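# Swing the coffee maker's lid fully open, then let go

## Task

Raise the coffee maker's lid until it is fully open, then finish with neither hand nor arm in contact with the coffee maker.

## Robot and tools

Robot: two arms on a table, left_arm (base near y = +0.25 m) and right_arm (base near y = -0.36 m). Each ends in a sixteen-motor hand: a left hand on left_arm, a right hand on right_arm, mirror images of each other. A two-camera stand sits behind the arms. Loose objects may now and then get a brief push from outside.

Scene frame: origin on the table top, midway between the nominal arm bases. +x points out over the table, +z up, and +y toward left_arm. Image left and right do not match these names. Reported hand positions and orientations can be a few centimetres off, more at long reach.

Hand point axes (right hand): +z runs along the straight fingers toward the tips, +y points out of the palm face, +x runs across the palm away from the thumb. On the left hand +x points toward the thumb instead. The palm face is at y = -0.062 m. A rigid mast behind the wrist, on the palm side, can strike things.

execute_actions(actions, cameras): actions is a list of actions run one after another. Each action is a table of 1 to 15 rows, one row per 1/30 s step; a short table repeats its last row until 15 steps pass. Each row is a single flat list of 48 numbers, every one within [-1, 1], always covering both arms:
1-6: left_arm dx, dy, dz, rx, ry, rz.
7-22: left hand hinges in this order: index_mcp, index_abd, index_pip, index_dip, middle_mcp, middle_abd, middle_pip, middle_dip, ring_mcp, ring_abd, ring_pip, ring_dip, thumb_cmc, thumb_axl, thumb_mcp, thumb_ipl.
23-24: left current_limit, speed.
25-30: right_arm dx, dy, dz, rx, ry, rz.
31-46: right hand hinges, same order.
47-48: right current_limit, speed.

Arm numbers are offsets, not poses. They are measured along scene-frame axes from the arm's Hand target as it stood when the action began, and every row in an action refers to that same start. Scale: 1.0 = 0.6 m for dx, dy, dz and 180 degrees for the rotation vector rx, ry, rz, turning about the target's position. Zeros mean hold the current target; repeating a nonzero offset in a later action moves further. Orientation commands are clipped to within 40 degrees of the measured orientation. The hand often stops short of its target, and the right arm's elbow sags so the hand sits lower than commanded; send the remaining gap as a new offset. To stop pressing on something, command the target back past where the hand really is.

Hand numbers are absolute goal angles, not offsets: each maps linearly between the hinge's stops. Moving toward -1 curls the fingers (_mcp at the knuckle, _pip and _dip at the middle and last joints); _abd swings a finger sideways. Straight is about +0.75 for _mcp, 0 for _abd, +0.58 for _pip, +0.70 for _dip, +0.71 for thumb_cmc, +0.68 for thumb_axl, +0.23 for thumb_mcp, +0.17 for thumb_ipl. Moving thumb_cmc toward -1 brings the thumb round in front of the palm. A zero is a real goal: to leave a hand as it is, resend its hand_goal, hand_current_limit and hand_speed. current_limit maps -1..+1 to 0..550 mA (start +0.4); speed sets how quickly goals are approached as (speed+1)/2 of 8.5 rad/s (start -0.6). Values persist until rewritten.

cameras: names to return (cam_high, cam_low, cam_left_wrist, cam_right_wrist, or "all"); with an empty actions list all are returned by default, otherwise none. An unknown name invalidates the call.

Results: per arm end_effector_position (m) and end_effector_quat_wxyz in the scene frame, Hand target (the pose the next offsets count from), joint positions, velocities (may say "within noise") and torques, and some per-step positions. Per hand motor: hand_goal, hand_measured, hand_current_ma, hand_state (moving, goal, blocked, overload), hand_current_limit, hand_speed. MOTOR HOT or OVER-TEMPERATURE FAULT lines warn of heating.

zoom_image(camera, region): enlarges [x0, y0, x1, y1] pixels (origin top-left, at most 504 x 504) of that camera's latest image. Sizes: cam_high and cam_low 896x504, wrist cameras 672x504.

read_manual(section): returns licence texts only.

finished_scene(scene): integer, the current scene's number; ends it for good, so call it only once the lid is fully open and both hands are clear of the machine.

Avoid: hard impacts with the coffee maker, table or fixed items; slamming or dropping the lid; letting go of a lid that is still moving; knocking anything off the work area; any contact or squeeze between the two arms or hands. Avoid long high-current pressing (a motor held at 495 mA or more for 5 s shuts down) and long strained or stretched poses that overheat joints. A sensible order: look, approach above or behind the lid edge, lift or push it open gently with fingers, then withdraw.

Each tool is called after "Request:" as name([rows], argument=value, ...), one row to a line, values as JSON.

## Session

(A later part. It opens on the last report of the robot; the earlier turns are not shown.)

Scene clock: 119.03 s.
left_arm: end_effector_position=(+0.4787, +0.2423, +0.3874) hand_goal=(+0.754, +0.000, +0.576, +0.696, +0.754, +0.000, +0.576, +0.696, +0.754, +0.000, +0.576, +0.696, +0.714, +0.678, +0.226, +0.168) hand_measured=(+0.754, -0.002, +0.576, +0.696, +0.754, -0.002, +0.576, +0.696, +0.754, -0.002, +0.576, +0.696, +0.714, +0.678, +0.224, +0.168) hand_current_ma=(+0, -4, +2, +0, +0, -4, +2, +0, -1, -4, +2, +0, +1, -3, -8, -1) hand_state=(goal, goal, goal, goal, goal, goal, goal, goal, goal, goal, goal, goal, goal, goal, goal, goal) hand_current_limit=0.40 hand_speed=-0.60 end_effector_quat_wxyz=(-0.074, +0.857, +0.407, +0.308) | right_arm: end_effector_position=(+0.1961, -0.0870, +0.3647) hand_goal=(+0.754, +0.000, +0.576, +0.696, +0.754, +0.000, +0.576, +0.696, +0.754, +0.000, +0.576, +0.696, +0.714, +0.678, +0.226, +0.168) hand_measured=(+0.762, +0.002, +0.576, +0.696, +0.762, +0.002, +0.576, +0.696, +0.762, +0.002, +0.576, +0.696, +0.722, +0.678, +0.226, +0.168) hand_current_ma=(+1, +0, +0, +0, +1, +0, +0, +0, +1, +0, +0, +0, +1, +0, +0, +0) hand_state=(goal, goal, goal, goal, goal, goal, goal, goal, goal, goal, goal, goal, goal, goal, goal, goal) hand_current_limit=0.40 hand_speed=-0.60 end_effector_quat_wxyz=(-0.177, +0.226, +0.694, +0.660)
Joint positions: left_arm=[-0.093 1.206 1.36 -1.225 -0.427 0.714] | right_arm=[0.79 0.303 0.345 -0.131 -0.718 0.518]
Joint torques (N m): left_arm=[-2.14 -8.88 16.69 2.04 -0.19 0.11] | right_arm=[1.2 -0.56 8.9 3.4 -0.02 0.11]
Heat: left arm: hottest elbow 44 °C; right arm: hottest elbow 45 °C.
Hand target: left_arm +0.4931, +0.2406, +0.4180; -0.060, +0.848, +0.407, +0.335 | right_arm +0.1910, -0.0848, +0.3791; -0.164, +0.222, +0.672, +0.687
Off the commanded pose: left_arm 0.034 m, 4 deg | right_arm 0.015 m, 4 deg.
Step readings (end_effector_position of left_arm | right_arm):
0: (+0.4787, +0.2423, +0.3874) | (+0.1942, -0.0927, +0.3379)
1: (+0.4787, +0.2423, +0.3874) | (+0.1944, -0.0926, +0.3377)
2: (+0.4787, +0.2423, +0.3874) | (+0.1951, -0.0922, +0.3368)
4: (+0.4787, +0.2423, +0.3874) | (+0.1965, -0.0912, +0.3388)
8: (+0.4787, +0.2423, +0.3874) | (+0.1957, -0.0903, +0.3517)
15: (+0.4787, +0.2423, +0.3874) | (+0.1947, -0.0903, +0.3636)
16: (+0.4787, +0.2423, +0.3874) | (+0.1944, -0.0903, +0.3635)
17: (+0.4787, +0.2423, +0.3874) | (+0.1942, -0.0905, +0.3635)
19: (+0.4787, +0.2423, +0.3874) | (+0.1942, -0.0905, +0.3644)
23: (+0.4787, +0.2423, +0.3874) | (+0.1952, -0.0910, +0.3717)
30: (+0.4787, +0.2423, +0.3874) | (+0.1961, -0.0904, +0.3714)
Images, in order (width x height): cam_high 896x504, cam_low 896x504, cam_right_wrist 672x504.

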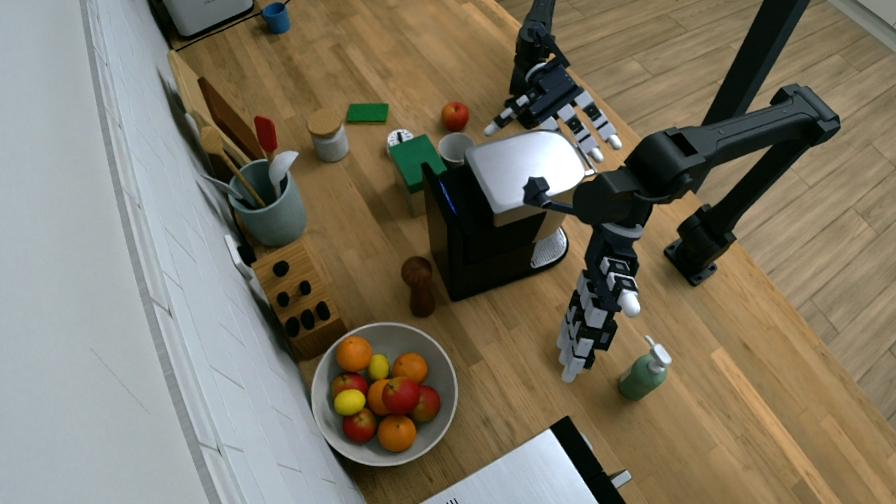

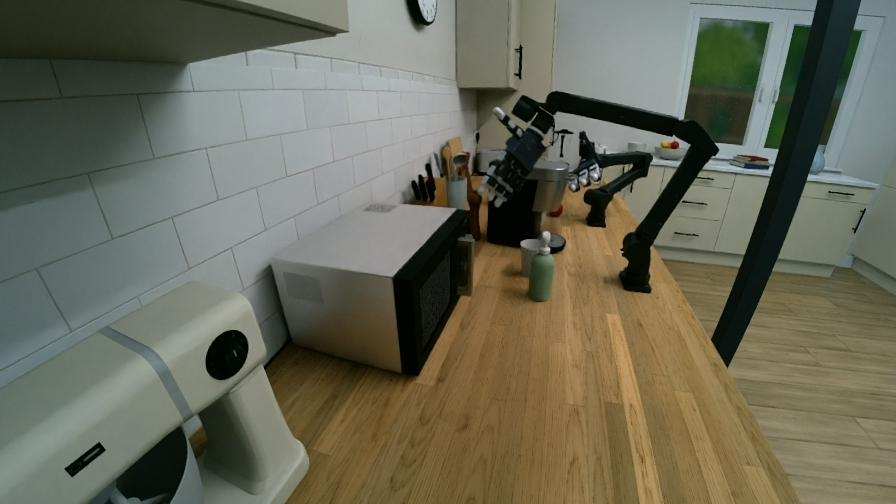

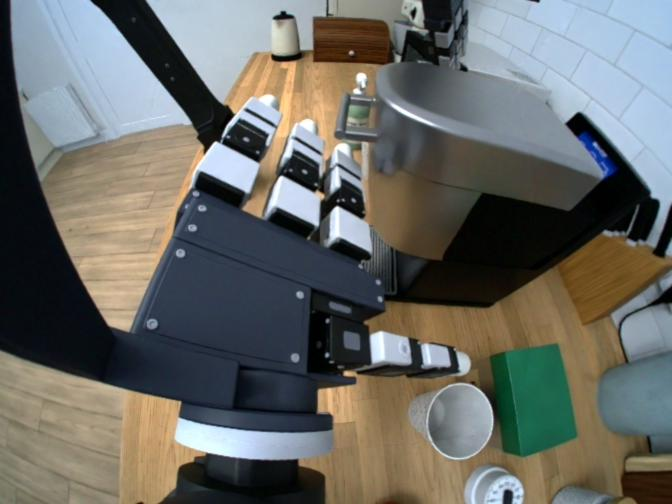

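Request:
execute_actions([
  [[0,0,0,0,0,0,0.754,0,0.576,0.696,0.754,0,0.576,0.696,0.754,0,0.576,0.696,0.714,0.678,0.226,0.168,0.4,-0.6,0,0,0.075,0,0,0,0.754,0,0.576,0.696,0.754,0,0.576,0.696,0.754,0,0.576,0.696,0.714,0.678,0.226,0.168,0.4,-0.6]],
  [[0,0,0,0,0,0,0.754,0,0.576,0.696,0.754,0,0.576,0.696,0.754,0,0.576,0.696,0.714,0.678,0.226,0.168,0.4,-0.6,0.008,0,0.075,0,0,0,0.754,0,0.576,0.696,0.754,0,0.576,0.696,0.754,0,0.576,0.696,0.714,0.678,0.226,0.168,0.4,-0.6]],
  [[0,0,0,0,0,0,0.754,0,0.576,0.696,0.754,0,0.576,0.696,0.754,0,0.576,0.696,0.714,0.678,0.226,0.168,0.4,-0.6,0.025,-0.004,0.065,0,0,0,0.754,0,0.576,0.696,0.754,0,0.576,0.696,0.754,0,0.576,0.696,0.714,0.678,0.226,0.168,0.4,-0.6]],
], cameras=["cam_high","cam_low"])

Request:
zoom_image(camera="cam_low", region=[500, 80, 640, 220])

Scene clock: 141.60 s.
left_arm: end_effector_position=(+0.4787, +0.2423, +0.3874) hand_goal=(+0.754, +0.000, +0.576, +0.696, +0.754, +0.000, +0.576, +0.696, +0.754, +0.000, +0.576, +0.696, +0.714, +0.678, +0.226, +0.168) hand_measured=(+0.754, -0.002, +0.576, +0.696, +0.754, -0.002, +0.576, +0.696, +0.754, -0.002, +0.576, +0.696, +0.714, +0.678, +0.224, +0.168) hand_current_ma=(+0, -4, +2, +0, +0, -4, +2, +0, -1, -4, +2, +0, +1, -3, -8, -1) hand_state=(goal, goal, goal, goal, goal, goal, goal, goal, goal, goal, goal, goal, goal, goal, goal, goal) hand_current_limit=0.40 hand_speed=-0.60 end_effector_quat_wxyz=(-0.074, +0.857, +0.407, +0.308) | right_arm: end_effector_position=(+0.2086, -0.0819, +0.4625) hand_goal=(+0.754, +0.000, +0.576, +0.696, +0.754, +0.000, +0.576, +0.696, +0.754, +0.000, +0.576, +0.696, +0.714, +0.678, +0.226, +0.168) hand_measured=(+0.774, +0.004, +0.582, +0.696, +0.762, +0.002, +0.576, +0.696, +0.762, +0.002, +0.576, +0.696, +0.722, +0.678, +0.226, +0.168) hand_current_ma=(+7, +0, +1, +0, +1, +0, +0, +0, +1, +0, +0, +0, +1, +0, +0, +0) hand_state=(blocked, goal, goal, goal, goal, goal, goal, goal, goal, goal, goal, goal, goal, goal, goal, goal) hand_current_limit=0.40 hand_speed=-0.60 end_effector_quat_wxyz=(-0.178, +0.236, +0.684, +0.667)
Joint positions: left_arm=[-0.093 1.206 1.36 -1.225 -0.427 0.714] | right_arm=[0.784 0.4 0.603 -0.264 -0.708 0.552]
Joint torques (N m): left_arm=[-2.2 -8.94 16.68 2.04 -0.19 0.11] | right_arm=[-1.26 0.26 13.96 1.78 -0.21 0.07]
Heat: left arm: hottest elbow 45 °C; right arm: hottest elbow 44 °C.
Hand target: left_arm +0.4931, +0.2406, +0.4180; -0.060, +0.848, +0.407, +0.335 | right_arm +0.2108, -0.0872, +0.5081; -0.164, +0.222, +0.672, +0.687
Off the commanded pose: left_arm 0.034 m, 4 deg | right_arm 0.046 m, 3 deg.
Step readings (end_effector_position of left_arm | right_arm):
0: (+0.4787, +0.2423, +0.3874) | (+0.1961, -0.0870, +0.3647)
1: (+0.4787, +0.2423, +0.3874) | (+0.1964, -0.0871, +0.3646)
2: (+0.4787, +0.2423, +0.3874) | (+0.1971, -0.0873, +0.3645)
4: (+0.4787, +0.2423, +0.3874) | (+0.2020, -0.0891, +0.3642)
8: (+0.4787, +0.2423, +0.3874) | (+0.1995, -0.0864, +0.3649)
15: (+0.4787, +0.2423, +0.3874) | (+0.1961, -0.0846, +0.3734)
16: (+0.4787, +0.2423, +0.3874) | (+0.1964, -0.0847, +0.3740)
17: (+0.4787, +0.2423, +0.3874) | (+0.1965, -0.0847, +0.3744)
19: (+0.4787, +0.2423, +0.3874) | (+0.1957, -0.0848, +0.3816)
23: (+0.4787, +0.2423, +0.3874) | (+0.1918, -0.0863, +0.4065)
30: (+0.4787, +0.2423, +0.3874) | (+0.1906, -0.0847, +0.4271)
31: (+0.4787, +0.2423, +0.3874) | (+0.1917, -0.0839, +0.4267)
32: (+0.4787, +0.2423, +0.3874) | (+0.1924, -0.0829, +0.4257)
34: (+0.4787, +0.2423, +0.3874) | (+0.1936, -0.0806, +0.4279)
38: (+0.4787, +0.2423, +0.3874) | (+0.2011, -0.0813, +0.4442)
45: (+0.4787, +0.2423, +0.3874) | (+0.2052, -0.0844, +0.4661)
Images, in order (width x height): cam_high 896x504, cam_low 896x504.

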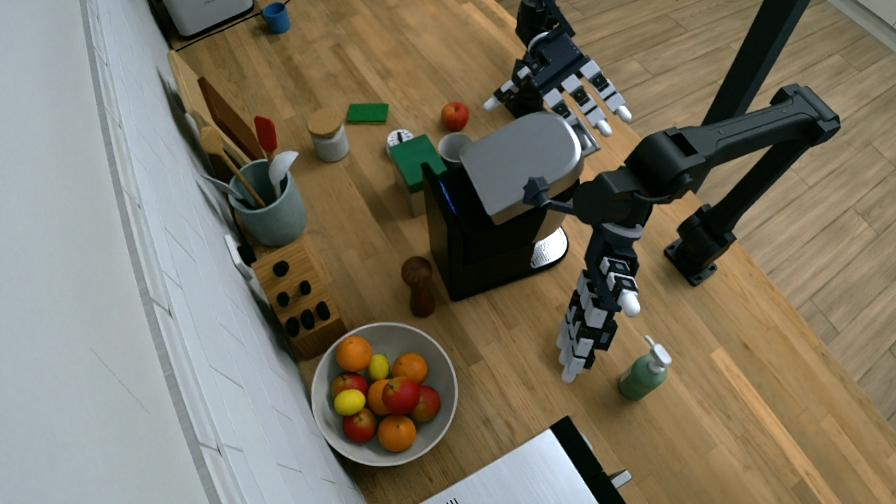

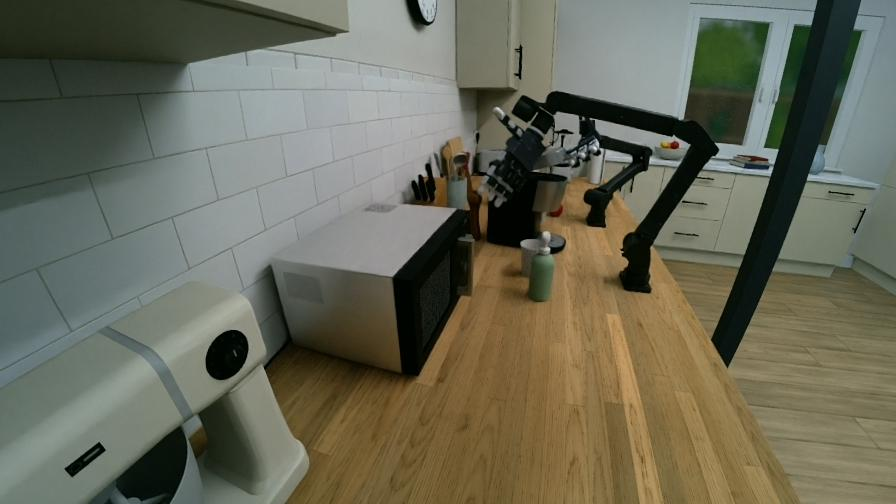

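Scaled by 3.600 from the camera's 896x504 image, which has a finer 1280x720 frame.

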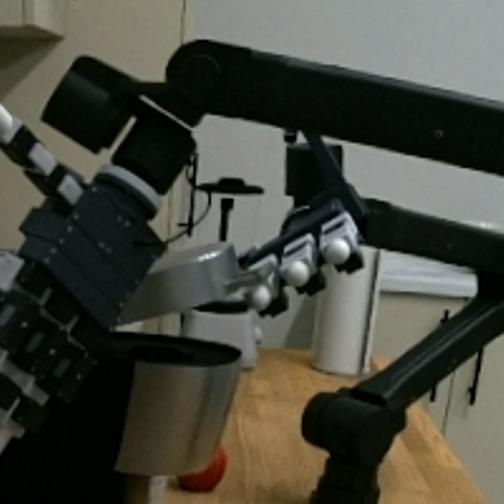

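Request:
execute_actions([
  [[-0.083,0.065,0.035,0,0,0,0.754,0,0.576,0.696,0.754,0,0.576,0.696,0.754,0,0.576,0.696,0.714,0.678,0.226,0.168,0.4,-0.6,0,0,0,0,0,0,0.754,0,0.576,0.696,0.754,0,0.576,0.696,0.754,0,0.576,0.696,0.714,0.678,0.226,0.168,0.4,-0.6]],
  [[-0.083,0.065,0.035,0,0,0,0.754,0,0.576,0.696,0.754,0,0.576,0.696,0.754,0,0.576,0.696,0.714,0.678,0.226,0.168,0.4,-0.6,0.01,0,0.02,0,0,0,0.754,0,0.576,0.696,0.754,0,0.576,0.696,0.754,0,0.576,0.696,0.714,0.678,0.226,0.168,0.4,-0.6]],
], cameras=["cam_high","cam_low"])

Request:
zoom_image(camera="cam_low", region=[500, 80, 640, 220])

Scene clock: 167.83 s.
left_arm: end_effector_position=(+0.3946, +0.3181, +0.4527) hand_goal=(+0.754, +0.000, +0.576, +0.696, +0.754, +0.000, +0.576, +0.696, +0.754, +0.000, +0.576, +0.696, +0.714, +0.678, +0.226, +0.168) hand_measured=(+0.754, -0.002, +0.576, +0.696, +0.754, -0.002, +0.576, +0.696, +0.754, -0.002, +0.576, +0.696, +0.716, +0.678, +0.224, +0.168) hand_current_ma=(+2, -4, +2, +0, +1, -4, +2, +0, +1, -5, +2, +0, +3, -3, -9, -1) hand_state=(goal, goal, goal, goal, goal, goal, goal, goal, goal, goal, goal, goal, goal, goal, goal, goal) hand_current_limit=0.40 hand_speed=-0.60 end_effector_quat_wxyz=(-0.059, +0.848, +0.409, +0.331) | right_arm: end_effector_position=(+0.2142, -0.0817, +0.4730) hand_goal=(+0.754, +0.000, +0.576, +0.696, +0.754, +0.000, +0.576, +0.696, +0.754, +0.000, +0.576, +0.696, +0.714, +0.678, +0.226, +0.168) hand_measured=(+0.774, +0.004, +0.582, +0.696, +0.762, +0.002, +0.576, +0.696, +0.762, +0.002, +0.576, +0.696, +0.722, +0.678, +0.226, +0.168) hand_current_ma=(+7, +0, +1, +0, +1, +0, +0, +0, +1, +0, +0, +0, +1, +0, +0, +0) hand_state=(blocked, goal, goal, goal, goal, goal, goal, goal, goal, goal, goal, goal, goal, goal, goal, goal) hand_current_limit=0.40 hand_speed=-0.60 end_effector_quat_wxyz=(-0.179, +0.236, +0.684, +0.667)
Joint positions: left_arm=[0.161 0.998 1.353 -1.291 -0.28 0.938] | right_arm=[0.758 0.423 0.635 -0.275 -0.735 0.552]
Joint torques (N m): left_arm=[-1.38 -6.48 12.53 1.24 0.01 0.11] | right_arm=[-1.2 -0.21 14.24 1.8 -0.24 0.07]
Heat: left arm: hottest elbow 46 °C; right arm: hottest elbow 51 °C.
Hand target: left_arm +0.3935, +0.3186, +0.4600; -0.060, +0.848, +0.407, +0.335 | right_arm +0.2168, -0.0872, +0.5201; -0.164, +0.222, +0.672, +0.687
Off the commanded pose: left_arm 0.007 m, 0 deg | right_arm 0.047 m, 4 deg.
Step readings (end_effector_position of left_arm | right_arm):
0: (+0.4787, +0.2423, +0.3874) | (+0.2086, -0.0819, +0.4625)
1: (+0.4787, +0.2419, +0.3872) | (+0.2086, -0.0819, +0.4625)
2: (+0.4786, +0.2410, +0.3868) | (+0.2086, -0.0819, +0.4625)
4: (+0.4764, +0.2444, +0.3892) | (+0.2086, -0.0819, +0.4625)
8: (+0.4616, +0.2702, +0.4072) | (+0.2086, -0.0819, +0.4625)
15: (+0.4433, +0.2815, +0.4302) | (+0.2086, -0.0819, +0.4625)
16: (+0.4432, +0.2807, +0.4300) | (+0.2086, -0.0819, +0.4625)
17: (+0.4424, +0.2786, +0.4284) | (+0.2085, -0.0816, +0.4626)
19: (+0.4366, +0.2827, +0.4266) | (+0.2086, -0.0813, +0.4634)
23: (+0.4141, +0.3118, +0.4359) | (+0.2115, -0.0811, +0.4692)
30: (+0.3951, +0.3203, +0.4547) | (+0.2139, -0.0819, +0.4725)
Images, in order (width x height): cam_high 896x504, cam_low 896x504.

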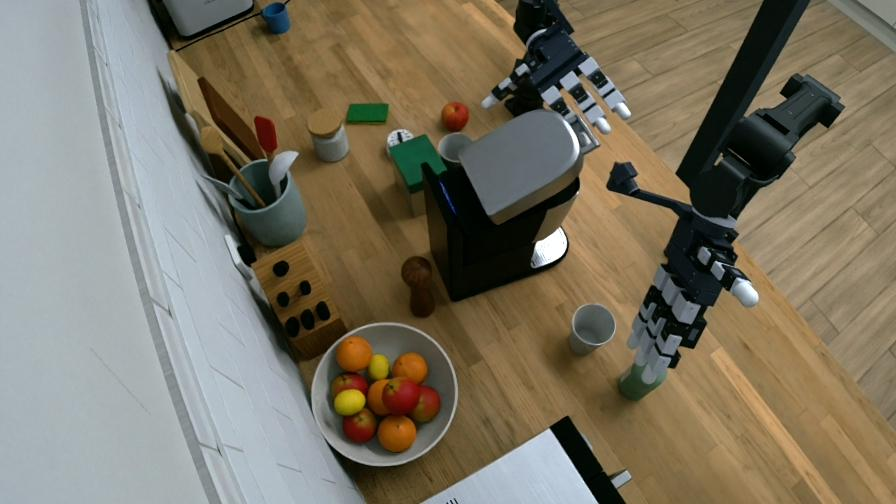

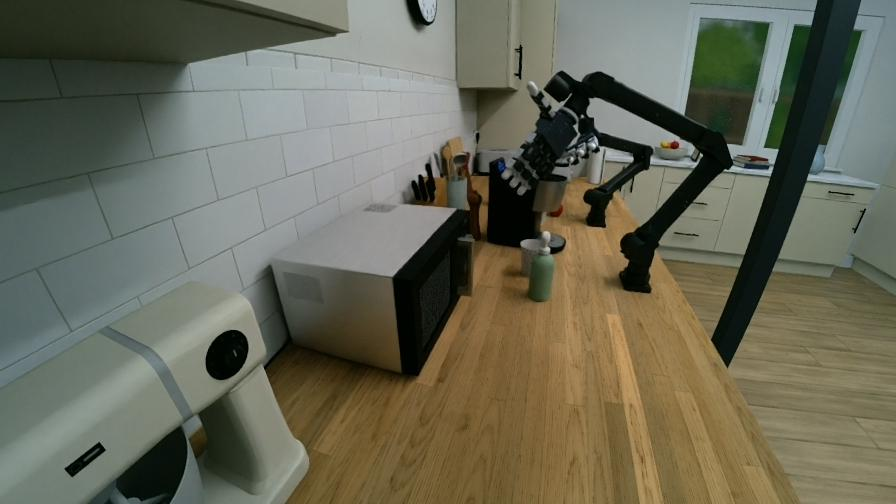

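Scaled by 3.600 from the camera's 896x504 image, which has a finer 1280x720 frame.

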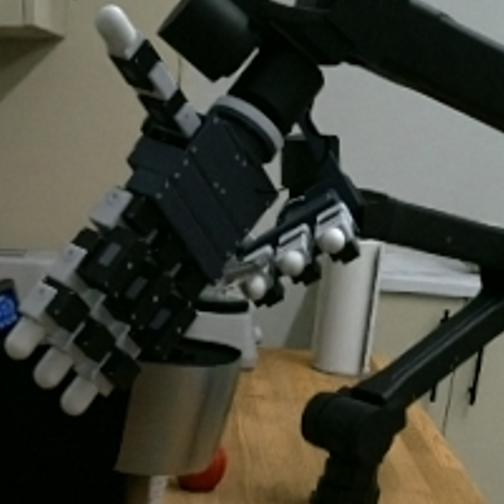

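Request:
execute_actions([
  [[0,0,0,0,0,0,0.754,0,0.576,0.696,0.754,0,0.576,0.696,0.754,0,0.576,0.696,0.714,0.678,0.226,0.168,0.4,-0.6,0.032,-0.005,0.045,0,0,0,0.754,0,0.576,0.696,0.754,0,0.576,0.696,0.754,0,0.576,0.696,0.714,0.678,0.226,0.168,0.4,-0.6]],
  [[0,0,0,0,0,0,0.754,0,0.576,0.696,0.754,0,0.576,0.696,0.754,0,0.576,0.696,0.714,0.678,0.226,0.168,0.4,-0.6,0.023,-0.003,0.033,0,0,0,0.754,0,0.576,0.696,0.754,0,0.576,0.696,0.754,0,0.576,0.696,0.714,0.678,0.226,0.168,0.4,-0.6]],
  [[0,0,0,0,0,0,0.754,0,0.576,0.696,0.754,0,0.576,0.696,0.754,0,0.576,0.696,0.714,0.678,0.226,0.168,0.4,-0.6,0.03,-0.003,0.027,0,0,0,0.754,0,0.576,0.696,0.754,0,0.576,0.696,0.754,0,0.576,0.696,0.714,0.678,0.226,0.168,0.4,-0.6]],
], cameras=["cam_high","cam_right_wrist"])

Scene clock: 180.57 s.
left_arm: end_effector_position=(+0.3946, +0.3180, +0.4526) hand_goal=(+0.754, +0.000, +0.576, +0.696, +0.754, +0.000, +0.576, +0.696, +0.754, +0.000, +0.576, +0.696, +0.714, +0.678, +0.226, +0.168) hand_measured=(+0.754, -0.002, +0.576, +0.696, +0.754, -0.002, +0.576, +0.696, +0.754, -0.002, +0.576, +0.696, +0.716, +0.678, +0.224, +0.168) hand_current_ma=(+2, -4, +2, +0, +1, -4, +2, +0, +1, -5, +2, +0, +3, -3, -9, -1) hand_state=(goal, goal, goal, goal, goal, goal, goal, goal, goal, goal, goal, goal, goal, goal, goal, goal) hand_current_limit=0.40 hand_speed=-0.60 end_effector_quat_wxyz=(-0.059, +0.849, +0.408, +0.331) | right_arm: end_effector_position=(+0.2730, -0.0888, +0.5379) hand_goal=(+0.754, +0.000, +0.576, +0.696, +0.754, +0.000, +0.576, +0.696, +0.754, +0.000, +0.576, +0.696, +0.714, +0.678, +0.226, +0.168) hand_measured=(+0.770, +0.004, +0.582, +0.696, +0.762, +0.002, +0.576, +0.696, +0.762, +0.002, +0.576, +0.696, +0.722, +0.678, +0.226, +0.168) hand_current_ma=(+4, +0, +1, +0, +1, +0, +0, +0, +1, +0, +0, +0, +1, +0, +0, +0) hand_state=(goal, goal, goal, goal, goal, goal, goal, goal, goal, goal, goal, goal, goal, goal, goal, goal) hand_current_limit=0.40 hand_speed=-0.60 end_effector_quat_wxyz=(-0.180, +0.244, +0.678, +0.670)
Joint positions: left_arm=[0.161 0.998 1.353 -1.291 -0.28 0.94] | right_arm=[0.536 0.603 0.845 -0.309 -0.944 0.554]
Joint torques (N m): left_arm=[-1.44 -6.48 12.53 1.24 0.01 0.11] | right_arm=[-1.2 -0.67 13.75 1.83 -0.31 0.01]
Heat: left arm: hottest elbow 44 °C; right arm: hottest elbow 55 °C.
Hand target: left_arm +0.3935, +0.3186, +0.4600; -0.060, +0.848, +0.407, +0.335 | right_arm +0.2678, -0.0938, +0.5831; -0.164, +0.222, +0.672, +0.687
Off the commanded pose: left_arm 0.007 m, 0 deg | right_arm 0.046 m, 4 deg.
Step readings (end_effector_position of left_arm | right_arm):
0: (+0.3946, +0.3180, +0.4526) | (+0.2142, -0.0817, +0.4730)
1: (+0.3946, +0.3180, +0.4526) | (+0.2139, -0.0815, +0.4730)
2: (+0.3946, +0.3180, +0.4526) | (+0.2139, -0.0811, +0.4733)
4: (+0.3946, +0.3180, +0.4526) | (+0.2150, -0.0804, +0.4770)
8: (+0.3946, +0.3180, +0.4526) | (+0.2284, -0.0847, +0.4923)
15: (+0.3946, +0.3180, +0.4526) | (+0.2355, -0.0878, +0.5050)
16: (+0.3946, +0.3180, +0.4526) | (+0.2352, -0.0877, +0.5050)
17: (+0.3946, +0.3180, +0.4526) | (+0.2352, -0.0865, +0.5051)
19: (+0.3946, +0.3180, +0.4526) | (+0.2344, -0.0843, +0.5083)
23: (+0.3946, +0.3180, +0.4526) | (+0.2454, -0.0850, +0.5168)
30: (+0.3946, +0.3180, +0.4526) | (+0.2543, -0.0864, +0.5212)
31: (+0.3946, +0.3180, +0.4526) | (+0.2538, -0.0864, +0.5222)
32: (+0.3946, +0.3180, +0.4526) | (+0.2536, -0.0854, +0.5218)
34: (+0.3946, +0.3180, +0.4526) | (+0.2527, -0.0840, +0.5249)
38: (+0.3946, +0.3180, +0.4526) | (+0.2651, -0.0862, +0.5350)
45: (+0.3946, +0.3180, +0.4526) | (+0.2730, -0.0888, +0.5379)
Images, in order (width x height): cam_high 896x504, cam_right_wrist 672x504.

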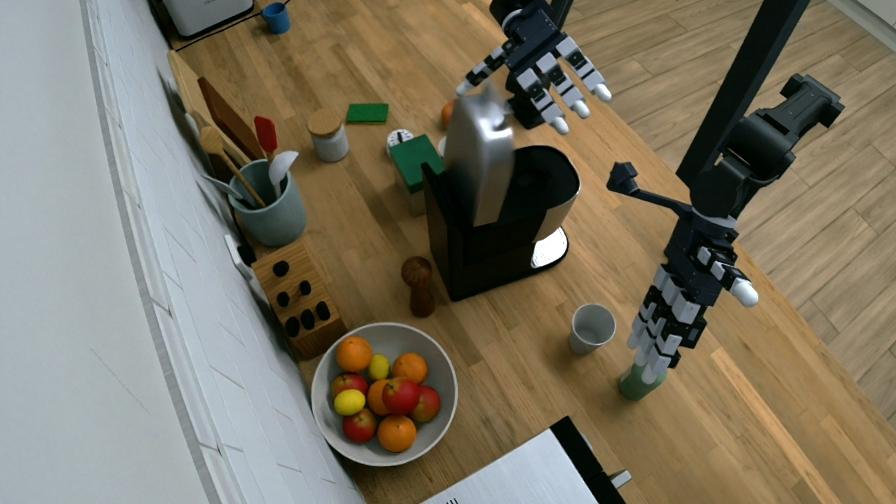

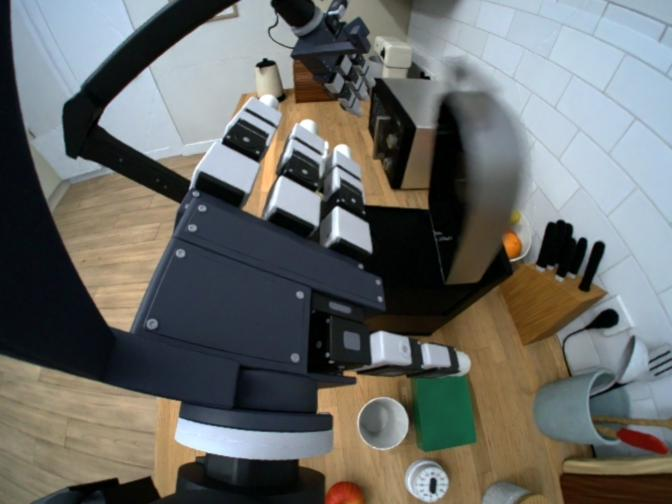

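Request:
execute_actions([
  [[0,0,0,0,0,0,0.754,0,0.576,0.696,0.754,0,0.576,0.696,0.754,0,0.576,0.696,0.714,0.678,0.226,0.168,0.4,-0.6,-0.05,-0.05,-0.03,0,0,0,0.754,0,0.576,0.696,0.754,0,0.576,0.696,0.754,0,0.576,0.696,0.714,0.678,0.226,0.168,0.4,-0.6]],
], cameras=["cam_high","cam_right_wrist"])

Request:
zoom_image(camera="cam_high", region=[380, 60, 600, 280])

Scene clock: 189.30 s.
left_arm: end_effector_position=(+0.3946, +0.3180, +0.4526) hand_goal=(+0.754, +0.000, +0.576, +0.696, +0.754, +0.000, +0.576, +0.696, +0.754, +0.000, +0.576, +0.696, +0.714, +0.678, +0.226, +0.168) hand_measured=(+0.754, -0.002, +0.576, +0.696, +0.754, -0.002, +0.576, +0.696, +0.754, -0.002, +0.576, +0.696, +0.716, +0.678, +0.224, +0.168) hand_current_ma=(+2, -4, +2, +0, +1, -4, +2, +0, +1, -5, +2, +0, +3, -3, -9, -1) hand_state=(goal, goal, goal, goal, goal, goal, goal, goal, goal, goal, goal, goal, goal, goal, goal, goal) hand_current_limit=0.40 hand_speed=-0.60 end_effector_quat_wxyz=(-0.059, +0.849, +0.408, +0.331) | right_arm: end_effector_position=(+0.2328, -0.1223, +0.5638) hand_goal=(+0.754, +0.000, +0.576, +0.696, +0.754, +0.000, +0.576, +0.696, +0.754, +0.000, +0.576, +0.696, +0.714, +0.678, +0.226, +0.168) hand_measured=(+0.770, +0.004, +0.582, +0.696, +0.762, +0.002, +0.576, +0.696, +0.762, +0.002, +0.576, +0.696, +0.722, +0.678, +0.226, +0.168) hand_current_ma=(+4, +0, +1, +0, +1, +0, +0, +0, +1, +0, +0, +0, +1, +0, +0, +0) hand_state=(goal, goal, goal, goal, goal, goal, goal, goal, goal, goal, goal, goal, goal, goal, goal, goal) hand_current_limit=0.40 hand_speed=-0.60 end_effector_quat_wxyz=(-0.166, +0.217, +0.672, +0.689)
Joint positions: left_arm=[0.161 0.998 1.353 -1.291 -0.28 0.94] | right_arm=[0.473 0.475 0.845 -0.364 -1.014 0.554]
Joint torques (N m): left_arm=[-1.44 -6.36 12.52 1.22 0.02 0.11] | right_arm=[-1.14 -0.09 8.42 1.59 -0.2 0]
Heat: left arm: hottest elbow 43 °C; right arm: hottest elbow 53 °C.
Hand target: left_arm +0.3935, +0.3186, +0.4600; -0.060, +0.848, +0.407, +0.335 | right_arm +0.2378, -0.1238, +0.5651; -0.164, +0.222, +0.672, +0.687
Off the commanded pose: left_arm 0.007 m, 0 deg | right_arm 0.005 m, 1 deg.
Step readings (end_effector_position of left_arm | right_arm):
0: (+0.3946, +0.3180, +0.4526) | (+0.2730, -0.0888, +0.5379)
1: (+0.3946, +0.3180, +0.4526) | (+0.2728, -0.0886, +0.5376)
2: (+0.3946, +0.3180, +0.4526) | (+0.2717, -0.0888, +0.5374)
4: (+0.3946, +0.3180, +0.4526) | (+0.2669, -0.0907, +0.5376)
8: (+0.3946, +0.3180, +0.4526) | (+0.2486, -0.1064, +0.5517)
15: (+0.3946, +0.3180, +0.4526) | (+0.2290, -0.1198, +0.5648)
Images, in order (width x height): cam_high 896x504, cam_right_wrist 672x504.

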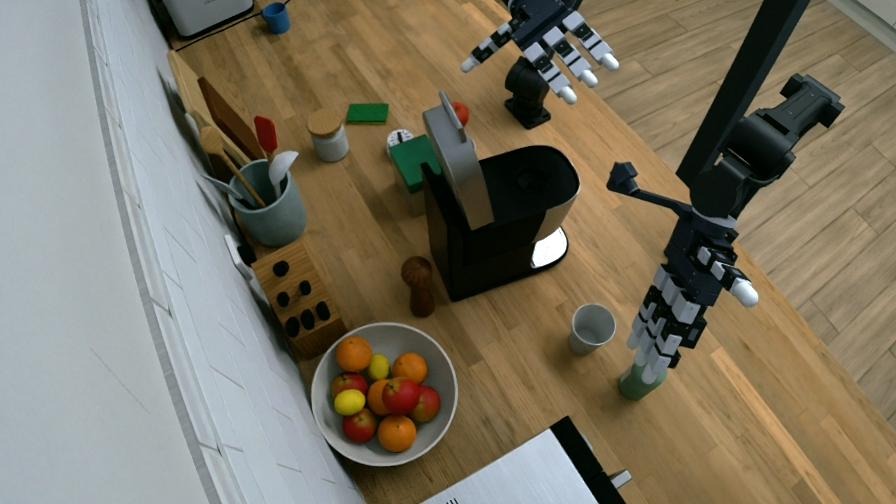

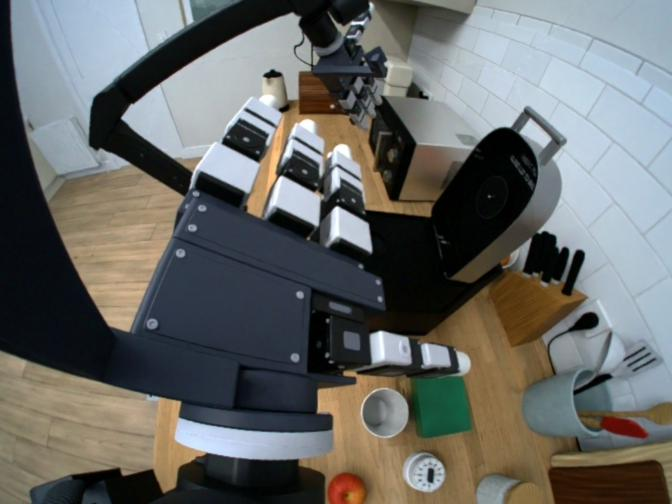

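Scaled by 2.291 from the camera's 896x504 image, which has a finer 1280x720 frame.

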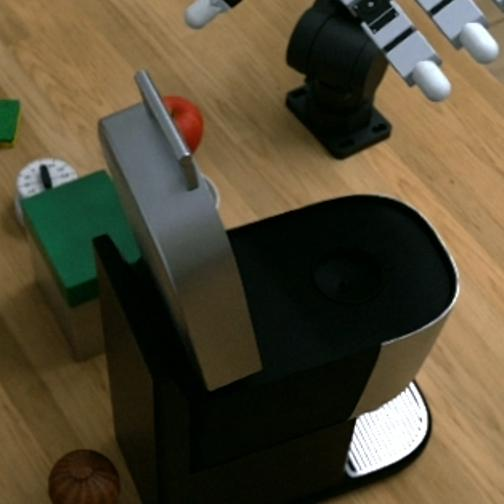

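Request:
finished_scene(scene=2)

The scene is finished: the task was done.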